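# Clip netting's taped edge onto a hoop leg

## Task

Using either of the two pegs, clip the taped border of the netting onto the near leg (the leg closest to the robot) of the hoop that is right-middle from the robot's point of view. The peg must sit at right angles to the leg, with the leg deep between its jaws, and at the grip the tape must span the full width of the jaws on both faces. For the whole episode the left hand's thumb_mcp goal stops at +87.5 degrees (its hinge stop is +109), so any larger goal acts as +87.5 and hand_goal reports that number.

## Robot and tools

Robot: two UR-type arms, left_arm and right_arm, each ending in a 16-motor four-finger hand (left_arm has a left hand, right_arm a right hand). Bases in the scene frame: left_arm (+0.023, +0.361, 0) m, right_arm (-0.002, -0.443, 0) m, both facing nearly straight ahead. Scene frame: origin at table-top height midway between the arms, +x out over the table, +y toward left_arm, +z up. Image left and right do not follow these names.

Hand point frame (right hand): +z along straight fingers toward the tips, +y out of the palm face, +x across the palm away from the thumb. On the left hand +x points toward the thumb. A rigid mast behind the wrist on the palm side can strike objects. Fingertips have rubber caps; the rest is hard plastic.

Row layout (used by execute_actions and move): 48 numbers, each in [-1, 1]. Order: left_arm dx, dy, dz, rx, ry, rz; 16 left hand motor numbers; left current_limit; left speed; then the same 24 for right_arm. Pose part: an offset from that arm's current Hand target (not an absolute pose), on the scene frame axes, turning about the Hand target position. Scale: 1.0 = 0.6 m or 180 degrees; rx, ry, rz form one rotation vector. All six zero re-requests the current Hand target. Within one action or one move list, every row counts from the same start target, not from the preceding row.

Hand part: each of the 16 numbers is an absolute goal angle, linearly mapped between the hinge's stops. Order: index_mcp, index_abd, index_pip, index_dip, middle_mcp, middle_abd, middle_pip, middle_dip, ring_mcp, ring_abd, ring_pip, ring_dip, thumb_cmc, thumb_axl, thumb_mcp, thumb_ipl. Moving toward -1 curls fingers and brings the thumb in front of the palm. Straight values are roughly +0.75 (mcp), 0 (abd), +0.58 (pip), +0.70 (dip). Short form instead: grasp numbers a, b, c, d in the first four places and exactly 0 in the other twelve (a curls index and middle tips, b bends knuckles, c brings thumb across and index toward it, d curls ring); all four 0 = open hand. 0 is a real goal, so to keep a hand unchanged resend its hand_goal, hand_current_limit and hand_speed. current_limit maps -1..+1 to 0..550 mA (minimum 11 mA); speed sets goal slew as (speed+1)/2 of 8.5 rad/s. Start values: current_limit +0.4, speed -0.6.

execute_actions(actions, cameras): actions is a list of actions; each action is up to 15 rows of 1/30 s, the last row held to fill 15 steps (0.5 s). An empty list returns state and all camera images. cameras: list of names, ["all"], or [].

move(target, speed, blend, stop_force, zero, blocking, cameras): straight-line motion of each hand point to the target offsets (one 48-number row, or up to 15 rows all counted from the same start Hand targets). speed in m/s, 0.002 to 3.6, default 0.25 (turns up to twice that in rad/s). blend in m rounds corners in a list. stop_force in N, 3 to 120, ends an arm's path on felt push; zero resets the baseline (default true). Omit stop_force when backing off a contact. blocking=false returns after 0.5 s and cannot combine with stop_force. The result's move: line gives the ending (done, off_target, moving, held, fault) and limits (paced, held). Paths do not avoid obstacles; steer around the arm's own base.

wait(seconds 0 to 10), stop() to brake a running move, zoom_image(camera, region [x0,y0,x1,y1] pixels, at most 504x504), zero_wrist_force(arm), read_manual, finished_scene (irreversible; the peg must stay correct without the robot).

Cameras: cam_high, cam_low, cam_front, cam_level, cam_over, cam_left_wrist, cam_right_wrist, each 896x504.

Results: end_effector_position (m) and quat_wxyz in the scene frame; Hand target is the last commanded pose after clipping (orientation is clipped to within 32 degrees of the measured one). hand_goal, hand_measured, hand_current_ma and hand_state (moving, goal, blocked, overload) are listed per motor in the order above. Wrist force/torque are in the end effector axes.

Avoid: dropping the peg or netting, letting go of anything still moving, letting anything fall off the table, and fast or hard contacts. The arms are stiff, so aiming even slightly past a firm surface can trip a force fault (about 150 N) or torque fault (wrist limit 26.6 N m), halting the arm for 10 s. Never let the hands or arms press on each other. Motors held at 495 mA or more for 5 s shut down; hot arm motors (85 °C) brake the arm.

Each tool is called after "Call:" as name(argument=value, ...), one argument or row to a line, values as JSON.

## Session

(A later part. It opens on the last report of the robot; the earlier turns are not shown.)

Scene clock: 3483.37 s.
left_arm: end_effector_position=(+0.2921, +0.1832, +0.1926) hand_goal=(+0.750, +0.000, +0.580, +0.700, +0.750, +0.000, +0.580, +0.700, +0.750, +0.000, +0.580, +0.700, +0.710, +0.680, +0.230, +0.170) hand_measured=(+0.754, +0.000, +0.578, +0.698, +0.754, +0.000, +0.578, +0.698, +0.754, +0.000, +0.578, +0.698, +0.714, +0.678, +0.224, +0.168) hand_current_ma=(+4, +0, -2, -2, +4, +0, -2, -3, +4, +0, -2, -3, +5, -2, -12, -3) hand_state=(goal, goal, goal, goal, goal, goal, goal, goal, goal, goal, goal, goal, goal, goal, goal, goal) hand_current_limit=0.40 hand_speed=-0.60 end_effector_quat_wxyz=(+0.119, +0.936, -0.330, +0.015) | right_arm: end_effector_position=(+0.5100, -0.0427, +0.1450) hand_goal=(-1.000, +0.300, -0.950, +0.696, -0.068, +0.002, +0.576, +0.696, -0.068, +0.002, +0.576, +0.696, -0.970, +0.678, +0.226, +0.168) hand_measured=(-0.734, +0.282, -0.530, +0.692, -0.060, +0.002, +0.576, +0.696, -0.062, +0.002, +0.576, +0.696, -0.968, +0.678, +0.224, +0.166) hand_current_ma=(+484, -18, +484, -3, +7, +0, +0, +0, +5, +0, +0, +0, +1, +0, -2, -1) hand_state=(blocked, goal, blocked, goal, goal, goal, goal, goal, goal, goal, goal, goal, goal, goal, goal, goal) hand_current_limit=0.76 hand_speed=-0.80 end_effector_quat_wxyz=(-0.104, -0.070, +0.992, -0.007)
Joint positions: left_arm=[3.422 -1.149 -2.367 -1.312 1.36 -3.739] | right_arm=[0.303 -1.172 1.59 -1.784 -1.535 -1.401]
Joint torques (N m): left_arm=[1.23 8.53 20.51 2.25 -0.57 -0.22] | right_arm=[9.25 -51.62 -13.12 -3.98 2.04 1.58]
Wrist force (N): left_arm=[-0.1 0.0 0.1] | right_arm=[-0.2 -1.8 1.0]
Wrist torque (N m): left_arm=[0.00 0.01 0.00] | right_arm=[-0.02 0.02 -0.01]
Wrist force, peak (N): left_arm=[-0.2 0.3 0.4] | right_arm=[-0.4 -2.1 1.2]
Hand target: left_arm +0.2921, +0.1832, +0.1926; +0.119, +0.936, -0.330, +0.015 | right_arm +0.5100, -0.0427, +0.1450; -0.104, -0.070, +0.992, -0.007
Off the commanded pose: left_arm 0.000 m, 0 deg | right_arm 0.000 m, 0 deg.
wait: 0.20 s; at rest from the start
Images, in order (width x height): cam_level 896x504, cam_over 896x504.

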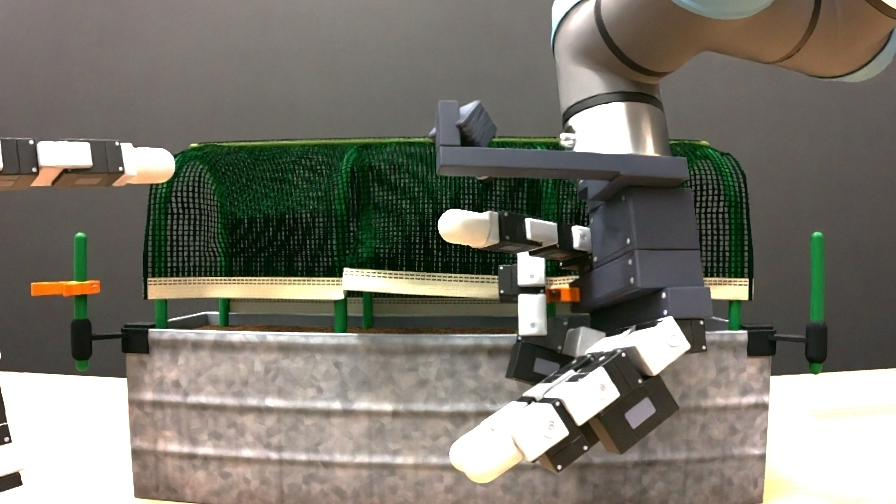

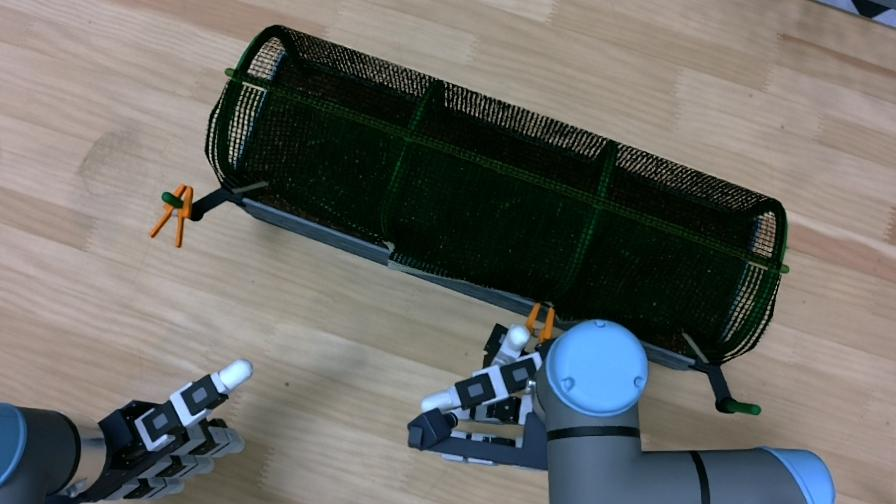

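Call:
move(
  target=[0,0,0,0,0,0,0,0,0,0,0,0,0,0,0,0,0,0,0,0,0,0,0.4,-0.6,0.01663,-0.00115,0,0,0,0,-1.0,0.300,-0.95,0.696,-0.068,0.002,0.576,0.696,-0.068,0.002,0.576,0.696,-0.970,0.678,0.226,0.168,0.76,-0.8],
  speed=0.02,
  stop_force=15,
  cameras=["cam_over","cam_level"],
)

Call:
zoom_image(
  camera="cam_over",
  region=[500, 260, 600, 360],
)

Call:
zoom_image(
  camera="cam_level",
  region=[510, 240, 610, 340],
)

Scene clock: 3517.50 s.
left_arm: end_effector_position=(+0.2921, +0.1832, +0.1926) hand_goal=(+0.750, +0.000, +0.580, +0.700, +0.750, +0.000, +0.580, +0.700, +0.750, +0.000, +0.580, +0.700, +0.710, +0.680, +0.230, +0.170) hand_measured=(+0.754, +0.000, +0.578, +0.698, +0.754, +0.000, +0.578, +0.698, +0.754, +0.000, +0.578, +0.698, +0.714, +0.678, +0.224, +0.168) hand_current_ma=(+4, +0, -2, -2, +4, +0, -2, -3, +4, +0, -2, -3, +5, -2, -12, -3) hand_state=(goal, goal, goal, goal, goal, goal, goal, goal, goal, goal, goal, goal, goal, goal, goal, goal) hand_current_limit=0.40 hand_speed=-0.60 end_effector_quat_wxyz=(+0.119, +0.936, -0.330, +0.015) | right_arm: end_effector_position=(+0.5200, -0.0434, +0.1450) hand_goal=(-1.000, +0.300, -0.950, +0.696, -0.068, +0.002, +0.576, +0.696, -0.068, +0.002, +0.576, +0.696, -0.970, +0.678, +0.226, +0.168) hand_measured=(-0.734, +0.282, -0.530, +0.692, -0.060, +0.002, +0.576, +0.696, -0.062, +0.002, +0.576, +0.696, -0.968, +0.678, +0.224, +0.166) hand_current_ma=(+484, -19, +484, -3, +7, +0, +0, +0, +5, +0, +0, +0, +1, +0, -2, -1) hand_state=(blocked, goal, blocked, goal, goal, goal, goal, goal, goal, goal, goal, goal, goal, goal, goal, goal) hand_current_limit=0.76 hand_speed=-0.80 end_effector_quat_wxyz=(-0.104, -0.070, +0.992, -0.007)
Joint positions: left_arm=[3.422 -1.149 -2.367 -1.312 1.36 -3.739] | right_arm=[0.297 -1.153 1.563 -1.775 -1.536 -1.407]
Joint torques (N m): left_arm=[1.17 8.15 20.44 2.23 -0.65 -0.15] | right_arm=[10.96 -51.03 -15.71 -5.1 1.75 1.53]
Wrist force (N): left_arm=[-0.1 0.4 0.2] | right_arm=[5.0 -3.7 1.7]
Wrist torque (N m): left_arm=[0.04 0.02 -0.01] | right_arm=[-0.20 -0.23 0.46]
Wrist force, peak (N): left_arm=[-0.1 0.4 0.3] | right_arm=[6.4 -3.5 2.4]
Hand target: left_arm +0.2921, +0.1832, +0.1926; +0.119, +0.936, -0.330, +0.015 | right_arm +0.5200, -0.0434, +0.1450; -0.104, -0.070, +0.992, -0.007
Off the commanded pose: left_arm 0.000 m, 0 deg | right_arm 0.000 m, 0 deg.
move: done
Images, in order (width x height): cam_level 896x504, cam_over 896x504.

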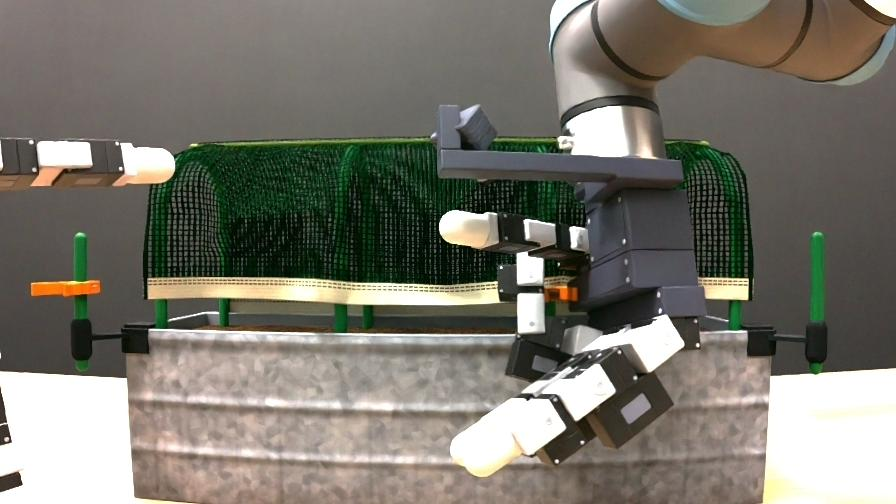

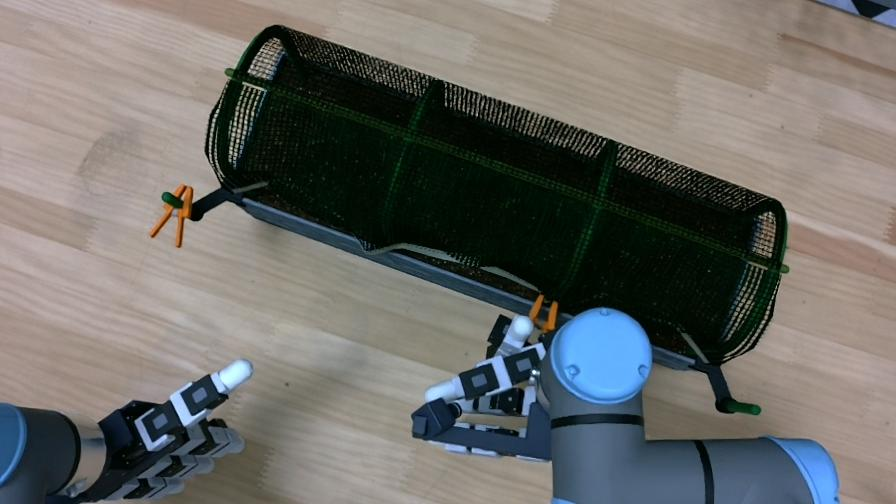

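Scaled by 5.040.

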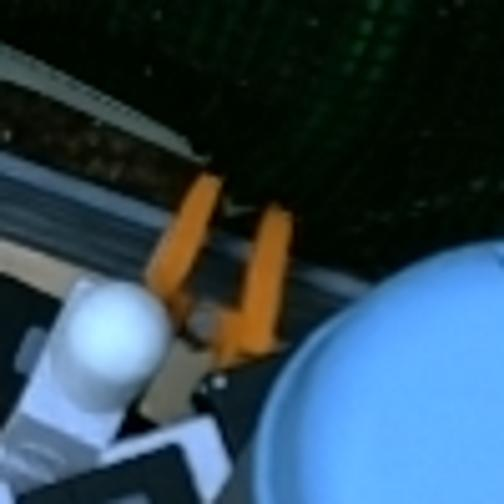

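Scaled by 5.040.

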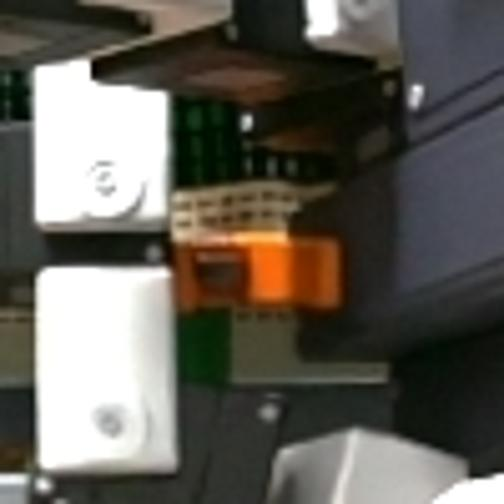

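Call:
move(
  target=[0,0,0,0,0,0,0,0,0,0,0,0,0,0,0,0,0,0,0,0,0,0,0.4,-0.6,0.01331,-0.00092,0,0,0,0,-1.0,0.300,-0.95,0.696,-0.068,0.002,0.576,0.696,-0.068,0.002,0.576,0.696,-0.970,0.678,0.226,0.168,0.76,-0.8],
  speed=0.02,
  stop_force=20,
  zero=false,
  cameras=["cam_over","cam_level"],
)

Call:
zoom_image(
  camera="cam_over",
  region=[500, 260, 600, 360],
)

Call:
zoom_image(
  camera="cam_level",
  region=[510, 240, 610, 340],
)

Scene clock: 3538.87 s.
left_arm: end_effector_position=(+0.2921, +0.1832, +0.1926) hand_goal=(+0.750, +0.000, +0.580, +0.700, +0.750, +0.000, +0.580, +0.700, +0.750, +0.000, +0.580, +0.700, +0.710, +0.680, +0.230, +0.170) hand_measured=(+0.754, +0.000, +0.578, +0.698, +0.754, +0.000, +0.578, +0.698, +0.754, +0.000, +0.578, +0.698, +0.714, +0.678, +0.224, +0.168) hand_current_ma=(+4, +0, -2, -2, +4, +0, -2, -3, +4, +0, -2, -3, +5, -2, -12, -3) hand_state=(goal, goal, goal, goal, goal, goal, goal, goal, goal, goal, goal, goal, goal, goal, goal, goal) hand_current_limit=0.40 hand_speed=-0.60 end_effector_quat_wxyz=(+0.119, +0.936, -0.330, +0.015) | right_arm: end_effector_position=(+0.5280, -0.0440, +0.1450) hand_goal=(-1.000, +0.300, -0.950, +0.696, -0.068, +0.002, +0.576, +0.696, -0.068, +0.002, +0.576, +0.696, -0.970, +0.678, +0.226, +0.168) hand_measured=(-0.734, +0.290, -0.544, +0.692, -0.060, +0.002, +0.576, +0.696, -0.062, +0.002, +0.576, +0.696, -0.968, +0.678, +0.224, +0.166) hand_current_ma=(+484, -8, +484, -3, +7, +0, +0, +0, +5, +0, +0, +0, +1, +0, -2, -1) hand_state=(blocked, goal, blocked, goal, goal, goal, goal, goal, goal, goal, goal, goal, goal, goal, goal, goal) hand_current_limit=0.76 hand_speed=-0.80 end_effector_quat_wxyz=(-0.104, -0.070, +0.992, -0.007)
Joint positions: left_arm=[3.422 -1.149 -2.367 -1.312 1.36 -3.739] | right_arm=[0.293 -1.139 1.541 -1.767 -1.537 -1.411]
Joint torques (N m): left_arm=[1.56 8.87 20.39 2.29 -0.62 -0.26] | right_arm=[10.04 -51.19 -14.92 -5.17 0.35 1.37]
Wrist force (N): left_arm=[0.0 0.3 0.1] | right_arm=[5.3 -5.4 1.7]
Wrist torque (N m): left_arm=[0.03 0.00 -0.01] | right_arm=[-0.33 -0.25 0.52]
Wrist force, peak (N): left_arm=[-0.3 0.3 0.4] | right_arm=[6.7 -5.1 2.0]
Hand target: left_arm +0.2921, +0.1832, +0.1926; +0.119, +0.936, -0.330, +0.015 | right_arm +0.5280, -0.0439, +0.1450; -0.104, -0.070, +0.992, -0.007
Off the commanded pose: left_arm 0.000 m, 0 deg | right_arm 0.000 m, 0 deg.
move: done
Images, in order (width x height): cam_level 896x504, cam_over 896x504.

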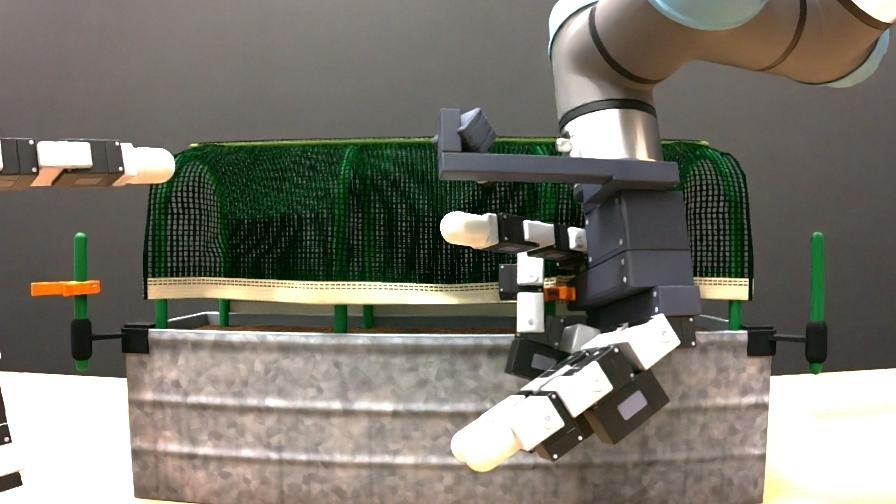

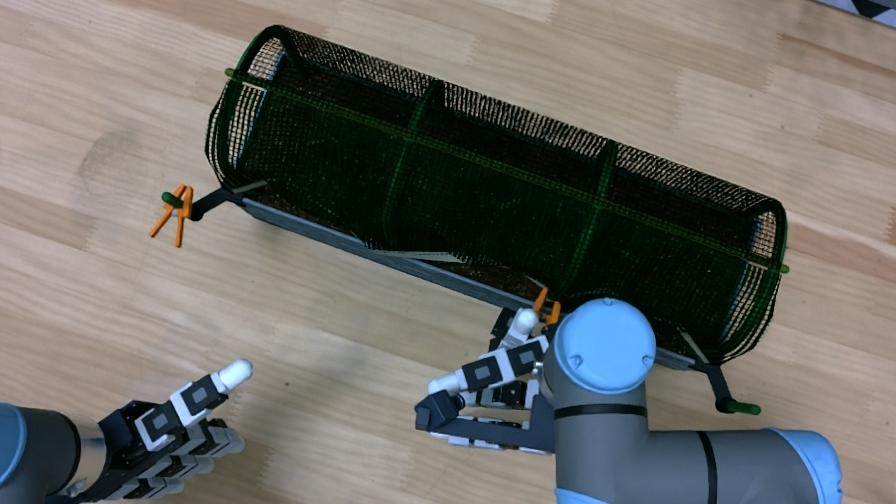

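Scaled by 5.040.

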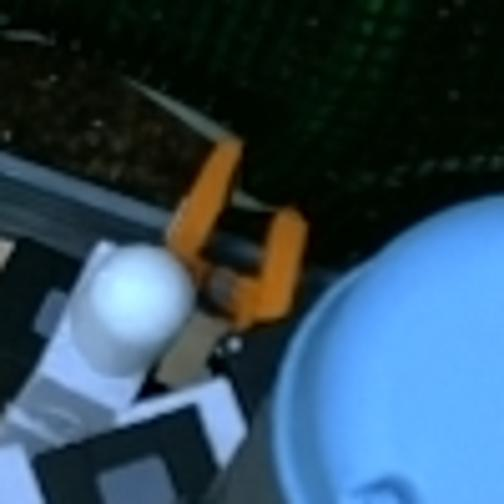

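Scaled by 5.040.

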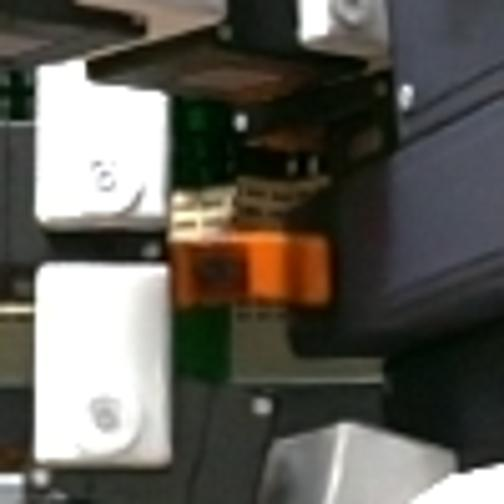

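Call:
move(
  target=[0,0,0,0,0,0,0,0,0,0,0,0,0,0,0,0,0,0,0,0,0,0,0.4,-0.6,0.00832,-0.00058,0,0,0,0,-1.0,0.300,-0.95,0.696,-0.068,0.002,0.576,0.696,-0.068,0.002,0.576,0.696,-0.970,0.678,0.226,0.168,0.76,-0.8],
  speed=0.015,
  stop_force=20,
  zero=false,
  cameras=["cam_over","cam_level","cam_front"],
)

Call:
zoom_image(
  camera="cam_over",
  region=[500, 260, 600, 360],
)

Call:
zoom_image(
  camera="cam_level",
  region=[510, 240, 610, 340],
)

Scene clock: 3560.83 s.
left_arm: end_effector_position=(+0.2921, +0.1832, +0.1926) hand_goal=(+0.750, +0.000, +0.580, +0.700, +0.750, +0.000, +0.580, +0.700, +0.750, +0.000, +0.580, +0.700, +0.710, +0.680, +0.230, +0.170) hand_measured=(+0.754, +0.000, +0.578, +0.698, +0.754, +0.000, +0.578, +0.698, +0.754, +0.000, +0.578, +0.698, +0.714, +0.678, +0.224, +0.168) hand_current_ma=(+4, +0, -2, -2, +4, +0, -2, -3, +4, +0, -2, -3, +5, -2, -12, -3) hand_state=(goal, goal, goal, goal, goal, goal, goal, goal, goal, goal, goal, goal, goal, goal, goal, goal) hand_current_limit=0.40 hand_speed=-0.60 end_effector_quat_wxyz=(+0.119, +0.936, -0.330, +0.015) | right_arm: end_effector_position=(+0.5330, -0.0443, +0.1450) hand_goal=(-1.000, +0.300, -0.950, +0.696, -0.068, +0.002, +0.576, +0.696, -0.068, +0.002, +0.576, +0.696, -0.970, +0.678, +0.226, +0.168) hand_measured=(-0.734, +0.298, -0.560, +0.694, -0.060, +0.002, +0.576, +0.696, -0.062, +0.002, +0.576, +0.696, -0.974, +0.678, +0.224, +0.166) hand_current_ma=(+484, -1, +484, -2, +7, +0, +0, +0, +5, +0, +0, +0, -3, +0, -2, -1) hand_state=(blocked, goal, blocked, goal, goal, goal, goal, goal, goal, goal, goal, goal, goal, goal, goal, goal) hand_current_limit=0.76 hand_speed=-0.80 end_effector_quat_wxyz=(-0.104, -0.070, +0.992, -0.007)
Joint positions: left_arm=[3.422 -1.149 -2.367 -1.312 1.36 -3.739] | right_arm=[0.29 -1.129 1.527 -1.763 -1.537 -1.414]
Joint torques (N m): left_arm=[1.84 8.57 20.32 2.48 -0.52 -0.16] | right_arm=[3.88 -51.55 -15.84 -5.27 -0.1 1.28]
Wrist force (N): left_arm=[-0.1 0.2 0.2] | right_arm=[7.1 -5.3 2.0]
Wrist torque (N m): left_arm=[0.01 0.02 -0.01] | right_arm=[-0.31 -0.38 0.67]
Wrist force, peak (N): left_arm=[0.0 0.4 0.3] | right_arm=[7.3 -6.1 2.4]
Hand target: left_arm +0.2921, +0.1832, +0.1926; +0.119, +0.936, -0.330, +0.015 | right_arm +0.5330, -0.0443, +0.1450; -0.104, -0.070, +0.992, -0.007
Off the commanded pose: left_arm 0.000 m, 0 deg | right_arm 0.000 m, 0 deg.
move: done
Images, in order (width x height): cam_front 896x504, cam_level 896x504, cam_over 896x504.

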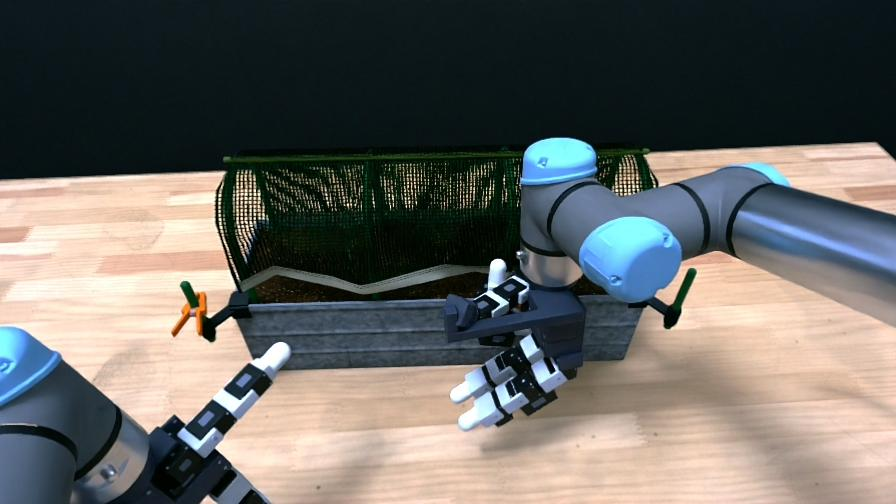

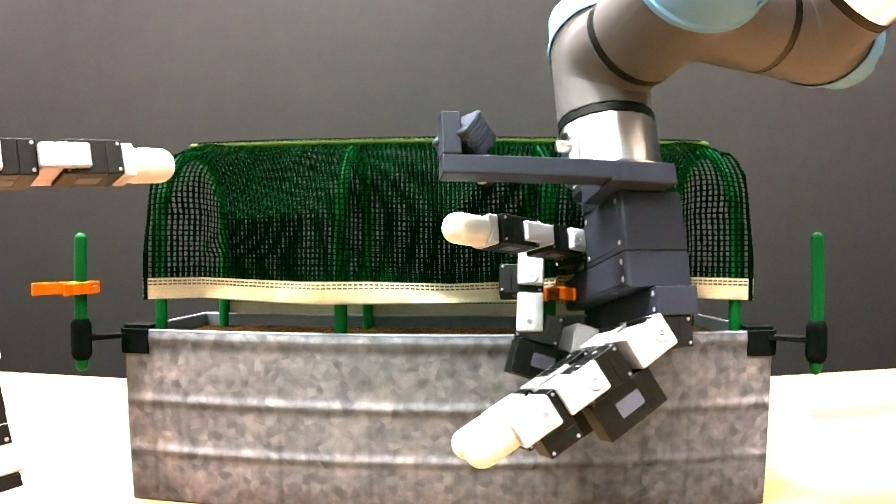

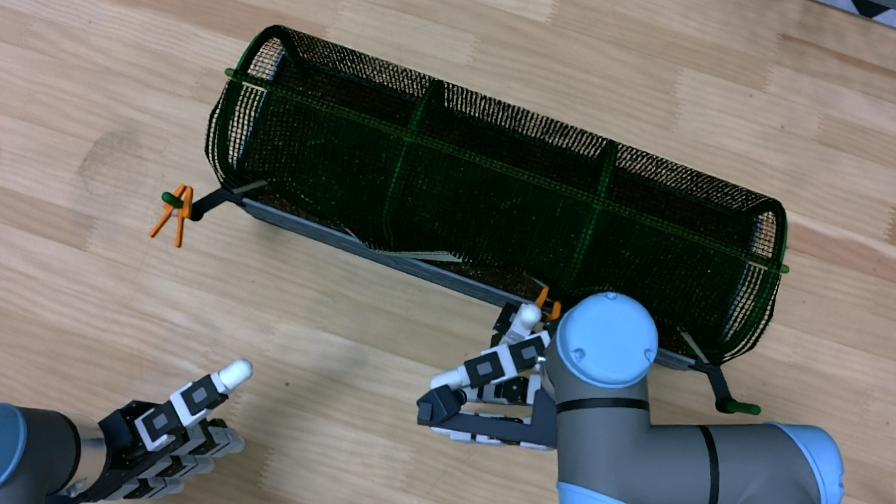

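Scaled by 5.040.

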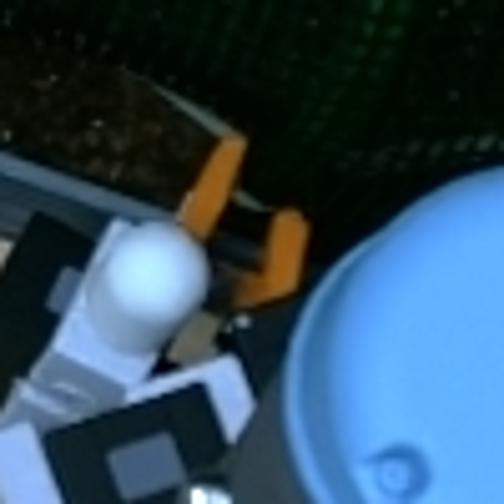

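Scaled by 5.040.

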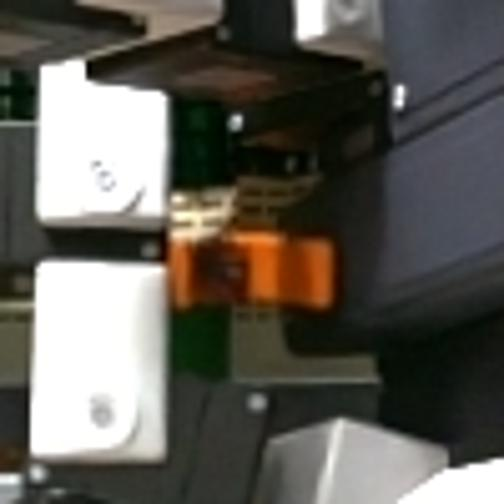

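Call:
move(
  target=[0,0,0,0,0,0,0,0,0,0,0,0,0,0,0,0,0,0,0,0,0,0,0.4,-0.6,0.00832,-0.00058,0,0,0,0,-1.0,0.300,-0.95,0.696,-0.068,0.002,0.576,0.696,-0.068,0.002,0.576,0.696,-0.970,0.678,0.226,0.168,0.76,-0.8],
  speed=0.015,
  stop_force=25,
  zero=false,
  cameras=["cam_over","cam_level","cam_low"],
)

Call:
zoom_image(
  camera="cam_over",
  region=[500, 260, 600, 360],
)

Call:
zoom_image(
  camera="cam_level",
  region=[510, 240, 610, 340],
)

Call:
zoom_image(
  camera="cam_low",
  region=[380, 130, 540, 270],
)

Scene clock: 3626.87 s.
left_arm: end_effector_position=(+0.2921, +0.1832, +0.1926) hand_goal=(+0.750, +0.000, +0.580, +0.700, +0.750, +0.000, +0.580, +0.700, +0.750, +0.000, +0.580, +0.700, +0.710, +0.680, +0.230, +0.170) hand_measured=(+0.754, +0.000, +0.578, +0.698, +0.754, +0.000, +0.578, +0.698, +0.754, +0.000, +0.578, +0.698, +0.714, +0.678, +0.224, +0.168) hand_current_ma=(+4, +0, -2, -2, +4, +0, -2, -3, +4, +0, -2, -3, +5, -2, -12, -3) hand_state=(goal, goal, goal, goal, goal, goal, goal, goal, goal, goal, goal, goal, goal, goal, goal, goal) hand_current_limit=0.40 hand_speed=-0.60 end_effector_quat_wxyz=(+0.119, +0.936, -0.330, +0.015) | right_arm: end_effector_position=(+0.5380, -0.0446, +0.1450) hand_goal=(-1.000, +0.300, -0.950, +0.696, -0.068, +0.002, +0.576, +0.696, -0.068, +0.002, +0.576, +0.696, -0.970, +0.678, +0.226, +0.168) hand_measured=(-0.734, +0.302, -0.566, +0.694, -0.060, +0.002, +0.576, +0.696, -0.062, +0.002, +0.576, +0.696, -0.978, +0.678, +0.224, +0.166) hand_current_ma=(+484, +0, +484, +0, +7, +0, +0, +0, +5, +0, +0, +0, -6, +0, -2, -1) hand_state=(blocked, goal, blocked, goal, goal, goal, goal, goal, goal, goal, goal, goal, goal, goal, goal, goal) hand_current_limit=0.76 hand_speed=-0.80 end_effector_quat_wxyz=(-0.104, -0.070, +0.992, -0.007)
Joint positions: left_arm=[3.422 -1.149 -2.367 -1.312 1.36 -3.739] | right_arm=[0.287 -1.12 1.513 -1.758 -1.538 -1.417]
Joint torques (N m): left_arm=[1.48 8.75 20.28 2.33 -0.58 -0.12] | right_arm=[1.19 -51.99 -19.81 -6.94 0.9 1.23]
Wrist force (N): left_arm=[-0.1 0.3 0.3] | right_arm=[15.6 -8.7 3.7]
Wrist torque (N m): left_arm=[0.01 0.02 -0.01] | right_arm=[-0.68 -0.82 1.26]
Wrist force, peak (N): left_arm=[-0.2 0.5 0.3] | right_arm=[17.7 -8.2 4.0]
Hand target: left_arm +0.2921, +0.1832, +0.1926; +0.119, +0.936, -0.330, +0.015 | right_arm +0.5380, -0.0446, +0.1450; -0.104, -0.070, +0.992, -0.007
Off the commanded pose: left_arm 0.000 m, 0 deg | right_arm 0.000 m, 0 deg.
move: done
Images, in order (width x height): cam_low 896x504, cam_level 896x504, cam_over 896x504.

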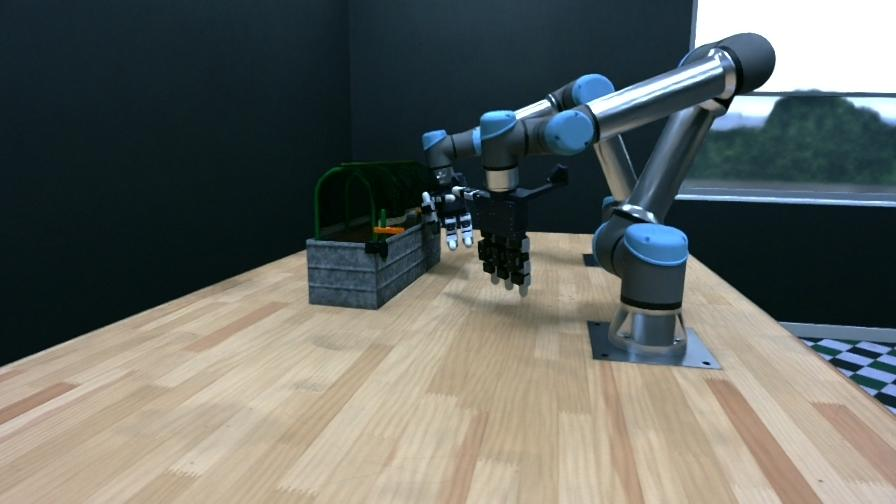

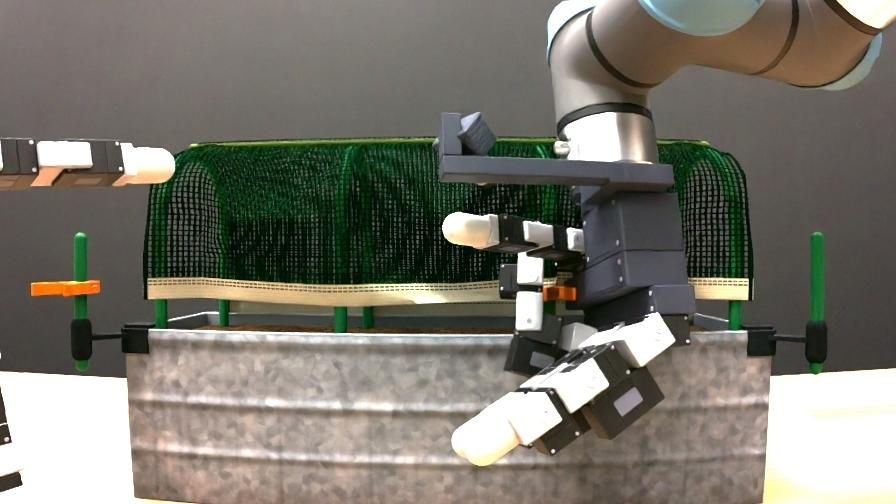

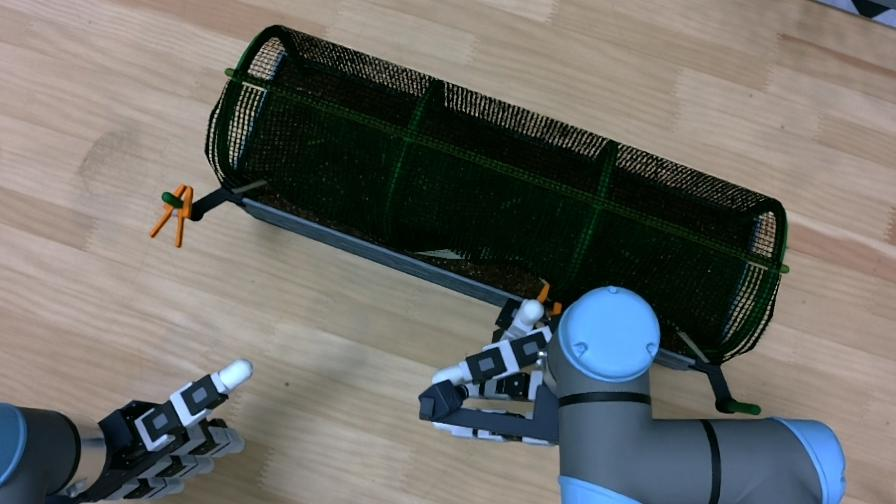

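Scaled by 5.040.

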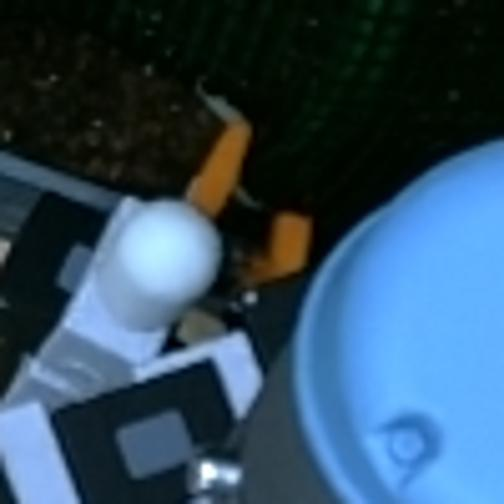

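Scaled by 5.040.

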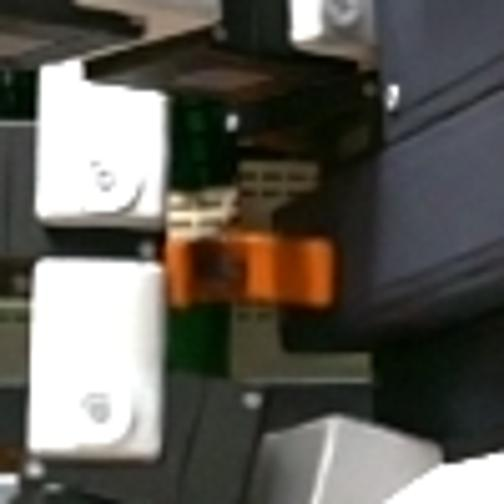

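Scaled by 3.150.

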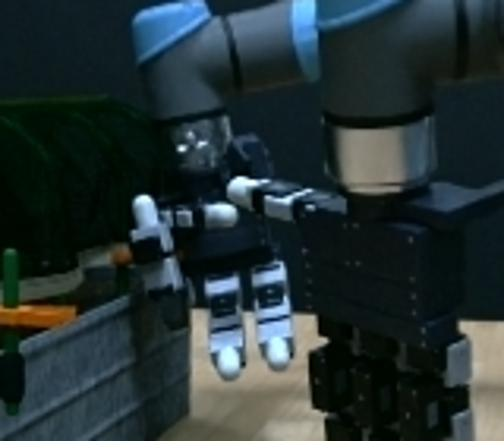

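Call:
execute_actions(
  actions=[
    [[0,0,0,0,0,0,0,0,0,0,0,0,0,0,0,0,0,0,0,0,0,0,0.4,-0.6,-0.0016,0.0001,0,0,0,0,-0.95,0.300,-0.62,0.696,-0.068,0.002,0.576,0.696,-0.068,0.002,0.576,0.696,-0.978,0.678,0.226,0.168,0.76,-0.92]],
    [[0,0,0,0,0,0,0,0,0,0,0,0,0,0,0,0,0,0,0,0,0,0,0.4,-0.6,0,0,0,0,0,0,-0.92,0.300,-0.54,0.696,-0.068,0.002,0.576,0.696,-0.068,0.002,0.576,0.696,-0.978,0.678,0.226,0.168,0.76,-0.92]],
  ],
  cameras=["cam_over","cam_level"],
)

Call:
zoom_image(
  camera="cam_over",
  region=[500, 260, 600, 360],
)

Call:
zoom_image(
  camera="cam_level",
  region=[510, 240, 610, 340],
)

Scene clock: 3682.47 s.
left_arm: end_effector_position=(+0.2921, +0.1832, +0.1926) hand_goal=(+0.750, +0.000, +0.580, +0.700, +0.750, +0.000, +0.580, +0.700, +0.750, +0.000, +0.580, +0.700, +0.710, +0.680, +0.230, +0.170) hand_measured=(+0.754, +0.000, +0.578, +0.698, +0.754, +0.000, +0.578, +0.698, +0.754, +0.000, +0.578, +0.698, +0.714, +0.678, +0.224, +0.168) hand_current_ma=(+4, +0, -2, -2, +4, +0, -2, -3, +4, +0, -2, -3, +5, -2, -12, -3) hand_state=(goal, goal, goal, goal, goal, goal, goal, goal, goal, goal, goal, goal, goal, goal, goal, goal) hand_current_limit=0.40 hand_speed=-0.60 end_effector_quat_wxyz=(+0.119, +0.936, -0.330, +0.015) | right_arm: end_effector_position=(+0.5370, -0.0445, +0.1450) hand_goal=(-0.920, +0.300, -0.540, +0.696, -0.068, +0.002, +0.576, +0.696, -0.068, +0.002, +0.576, +0.696, -0.978, +0.678, +0.226, +0.168) hand_measured=(-0.752, +0.300, -0.522, +0.694, -0.060, +0.002, +0.576, +0.696, -0.062, +0.002, +0.576, +0.696, -0.978, +0.678, +0.224, +0.166) hand_current_ma=(+484, +0, +23, -1, +7, +0, +0, +0, +5, +0, +0, +0, +0, +0, -2, -1) hand_state=(blocked, goal, goal, goal, goal, goal, goal, goal, goal, goal, goal, goal, goal, goal, goal, goal) hand_current_limit=0.76 hand_speed=-0.92 end_effector_quat_wxyz=(-0.104, -0.070, +0.992, -0.007)
Joint positions: left_arm=[3.422 -1.149 -2.367 -1.312 1.36 -3.739] | right_arm=[0.288 -1.122 1.516 -1.759 -1.538 -1.416]
Joint torques (N m): left_arm=[1.26 8.37 19.99 2.34 -0.62 -0.07] | right_arm=[-1.66 -32.92 -38.51 -1.81 2.57 -1.89]
Wrist force (N): left_arm=[-0.1 0.3 0.3] | right_arm=[9.0 -8.5 1.4]
Wrist torque (N m): left_arm=[0.02 0.02 -0.01] | right_arm=[-0.50 -0.55 0.82]
Wrist force, peak (N): left_arm=[0.1 0.4 0.3] | right_arm=[16.3 -8.6 3.9]
Hand target: left_arm +0.2921, +0.1832, +0.1926; +0.119, +0.936, -0.330, +0.015 | right_arm +0.5370, -0.0445, +0.1450; -0.104, -0.070, +0.992, -0.007
Off the commanded pose: left_arm 0.000 m, 0 deg | right_arm 0.000 m, 0 deg.
Step readings (end_effector_position of left_arm | right_arm):
0: (+0.2921, +0.1832, +0.1926) | (+0.5380, -0.0446, +0.1450)
1: (+0.2921, +0.1832, +0.1926) | (+0.5379, -0.0446, +0.1450)
2: (+0.2921, +0.1832, +0.1926) | (+0.5377, -0.0446, +0.1450)
4: (+0.2921, +0.1832, +0.1926) | (+0.5371, -0.0446, +0.1450)
8: (+0.2921, +0.1832, +0.1926) | (+0.5369, -0.0445, +0.1450)
15: (+0.2921, +0.1832, +0.1926) | (+0.5370, -0.0445, +0.1450)
16: (+0.2921, +0.1832, +0.1926) | (+0.5370, -0.0445, +0.1450)
17: (+0.2921, +0.1832, +0.1926) | (+0.5370, -0.0445, +0.1450)
19: (+0.2921, +0.1832, +0.1926) | (+0.5370, -0.0445, +0.1450)
23: (+0.2921, +0.1832, +0.1926) | (+0.5370, -0.0445, +0.1450)
30: (+0.2921, +0.1832, +0.1926) | (+0.5370, -0.0445, +0.1450)
Images, in order (width x height): cam_level 896x504, cam_over 896x504.

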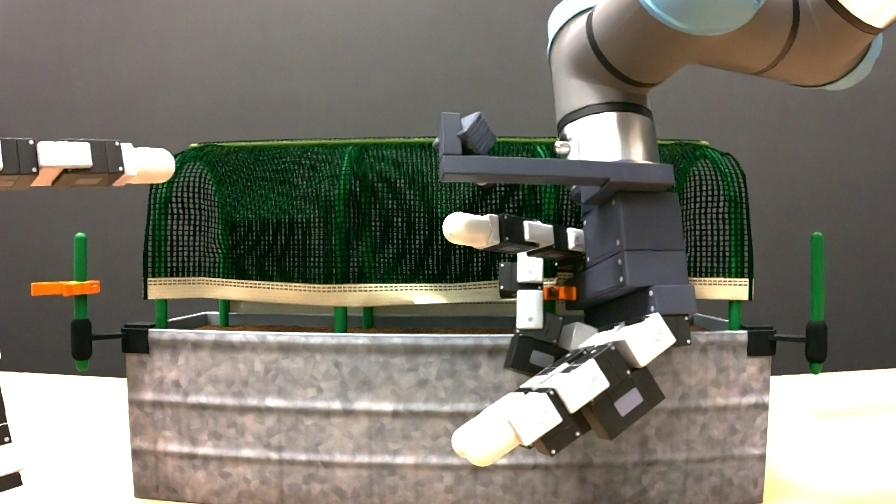

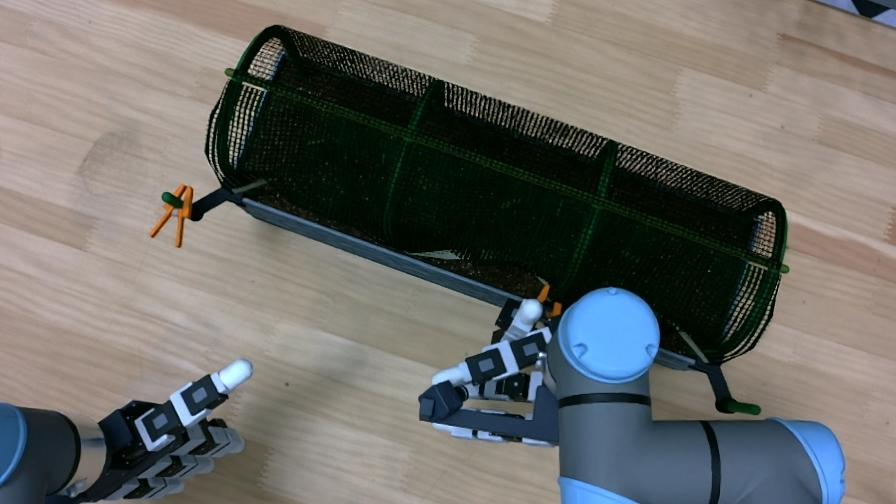

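Scaled by 5.040.

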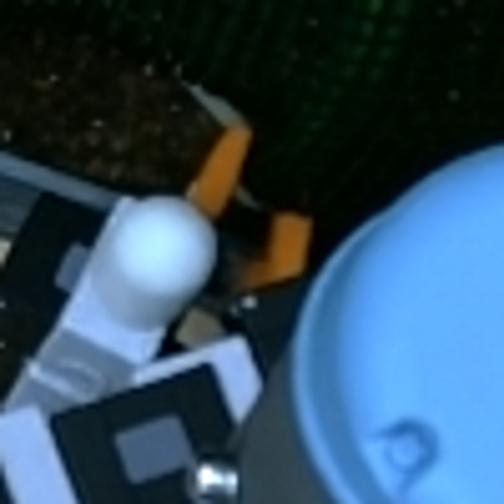

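Scaled by 5.040.

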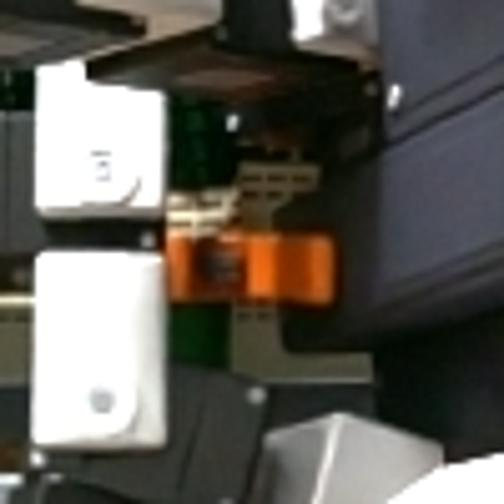

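Call:
execute_actions(
  actions=[
    [[0,0,0,0,0,0,0,0,0,0,0,0,0,0,0,0,0,0,0,0,0,0,0.4,-0.6,-0.0002,-0.0025,0,0,0,0,-0.80,0.300,-0.47,0.696,-0.068,0.002,0.576,0.696,-0.068,0.002,0.576,0.696,-0.978,0.678,0.226,0.168,0.76,-0.92]],
    [[0,0,0,0,0,0,0,0,0,0,0,0,0,0,0,0,0,0,0,0,0,0,0.4,-0.6,-0.0001,-0.0017,0,0,0,0,-0.76,0.300,-0.40,0.696,-0.068,0.002,0.576,0.696,-0.068,0.002,0.576,0.696,-0.978,0.678,0.226,0.168,0.76,-0.92]],
  ],
  cameras=["cam_over","cam_level"],
)

Call:
zoom_image(
  camera="cam_over",
  region=[500, 260, 600, 360],
)

Call:
zoom_image(
  camera="cam_level",
  region=[510, 240, 610, 340],
)

Scene clock: 3699.20 s.
left_arm: end_effector_position=(+0.2921, +0.1832, +0.1926) hand_goal=(+0.750, +0.000, +0.580, +0.700, +0.750, +0.000, +0.580, +0.700, +0.750, +0.000, +0.580, +0.700, +0.710, +0.680, +0.230, +0.170) hand_measured=(+0.754, +0.000, +0.578, +0.698, +0.754, +0.000, +0.578, +0.698, +0.754, +0.000, +0.578, +0.698, +0.714, +0.678, +0.224, +0.168) hand_current_ma=(+4, +0, -2, -2, +4, +0, -2, -3, +4, +0, -2, -3, +5, -2, -12, -3) hand_state=(goal, goal, goal, goal, goal, goal, goal, goal, goal, goal, goal, goal, goal, goal, goal, goal) hand_current_limit=0.40 hand_speed=-0.60 end_effector_quat_wxyz=(+0.119, +0.936, -0.330, +0.015) | right_arm: end_effector_position=(+0.5368, -0.0471, +0.1450) hand_goal=(-0.760, +0.300, -0.400, +0.696, -0.068, +0.002, +0.576, +0.696, -0.068, +0.002, +0.576, +0.696, -0.978, +0.678, +0.226, +0.168) hand_measured=(-0.752, +0.292, -0.414, +0.694, -0.060, +0.002, +0.576, +0.696, -0.062, +0.002, +0.576, +0.696, -0.978, +0.678, +0.224, +0.166) hand_current_ma=(+9, -5, -15, -1, +7, +0, +0, +0, +5, +0, +0, +0, +0, +0, -2, -1) hand_state=(goal, goal, goal, goal, goal, goal, goal, goal, goal, goal, goal, goal, goal, goal, goal, goal) hand_current_limit=0.76 hand_speed=-0.92 end_effector_quat_wxyz=(-0.104, -0.070, +0.992, -0.007)
Joint positions: left_arm=[3.422 -1.149 -2.367 -1.312 1.36 -3.739] | right_arm=[0.284 -1.125 1.521 -1.76 -1.539 -1.42]
Joint torques (N m): left_arm=[1.69 9.16 20.17 2.35 -0.55 -0.1] | right_arm=[-8.52 -36.48 -29.54 -1.91 0.87 1.34]
Wrist force (N): left_arm=[-0.1 0.2 0.1] | right_arm=[3.4 -1.8 1.0]
Wrist torque (N m): left_arm=[0.02 0.02 -0.02] | right_arm=[-0.04 -0.19 0.15]
Wrist force, peak (N): left_arm=[-0.2 0.3 0.4] | right_arm=[9.3 -8.6 1.4]
Hand target: left_arm +0.2921, +0.1832, +0.1926; +0.119, +0.936, -0.330, +0.015 | right_arm +0.5368, -0.0471, +0.1450; -0.104, -0.070, +0.992, -0.007
Off the commanded pose: left_arm 0.000 m, 0 deg | right_arm 0.000 m, 0 deg.
Step readings (end_effector_position of left_arm | right_arm):
0: (+0.2921, +0.1832, +0.1926) | (+0.5370, -0.0445, +0.1450)
1: (+0.2921, +0.1832, +0.1926) | (+0.5370, -0.0446, +0.1450)
2: (+0.2921, +0.1832, +0.1926) | (+0.5370, -0.0450, +0.1450)
4: (+0.2921, +0.1832, +0.1926) | (+0.5369, -0.0459, +0.1450)
8: (+0.2921, +0.1832, +0.1926) | (+0.5369, -0.0462, +0.1450)
15: (+0.2921, +0.1832, +0.1926) | (+0.5369, -0.0461, +0.1450)
16: (+0.2921, +0.1832, +0.1926) | (+0.5369, -0.0461, +0.1450)
17: (+0.2921, +0.1832, +0.1926) | (+0.5369, -0.0463, +0.1450)
19: (+0.2921, +0.1832, +0.1926) | (+0.5368, -0.0469, +0.1450)
23: (+0.2921, +0.1832, +0.1926) | (+0.5368, -0.0471, +0.1450)
30: (+0.2921, +0.1832, +0.1926) | (+0.5368, -0.0471, +0.1450)
Images, in order (width x height): cam_level 896x504, cam_over 896x504.

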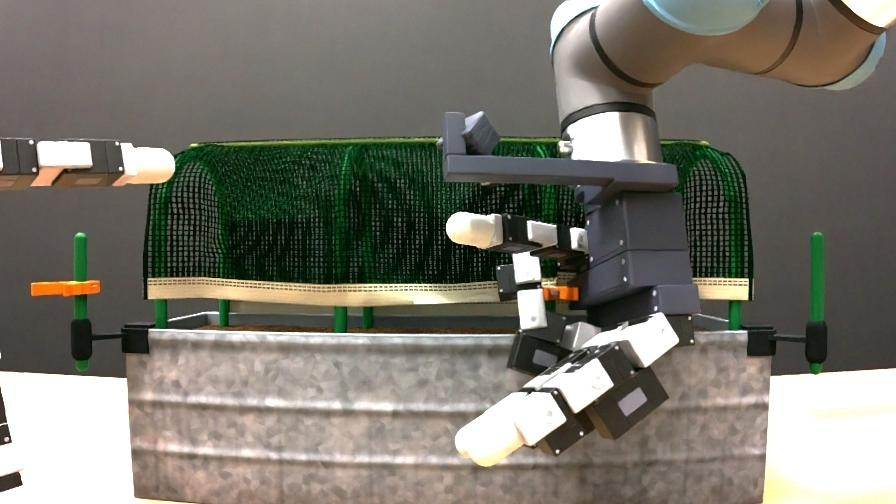

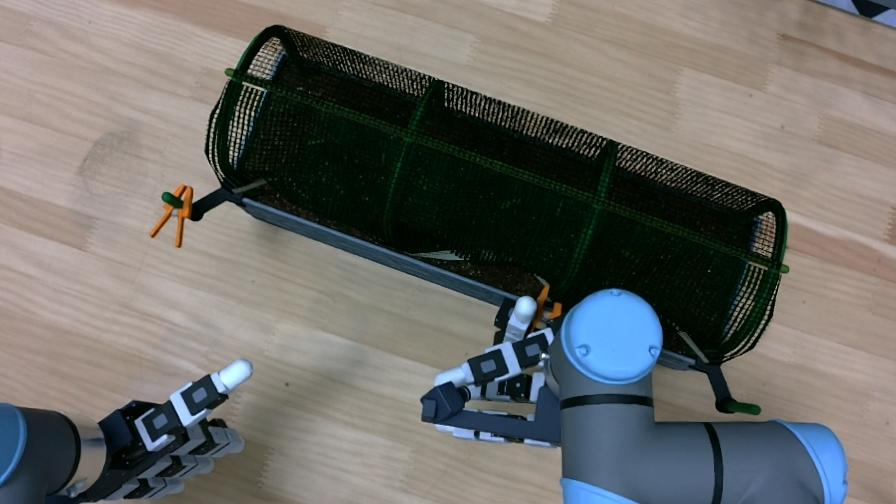

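Scaled by 5.040.

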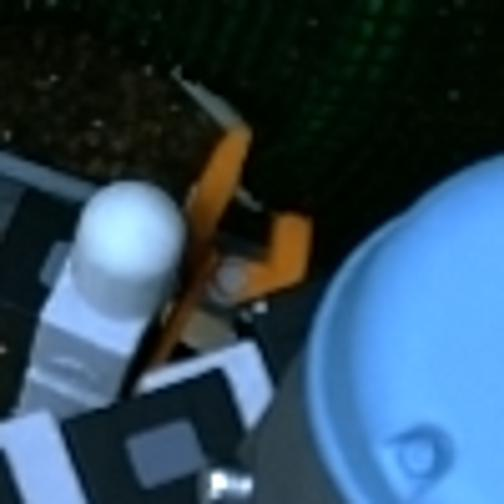

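Scaled by 5.040.

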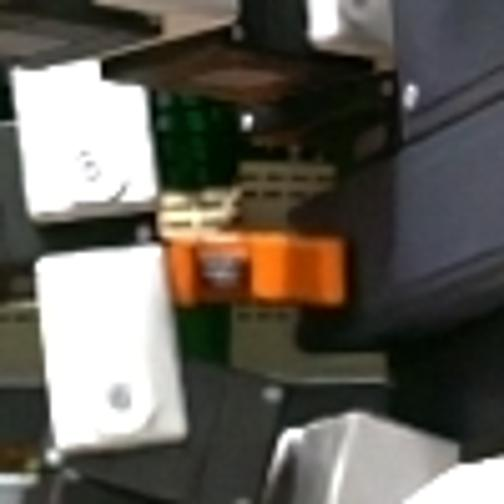

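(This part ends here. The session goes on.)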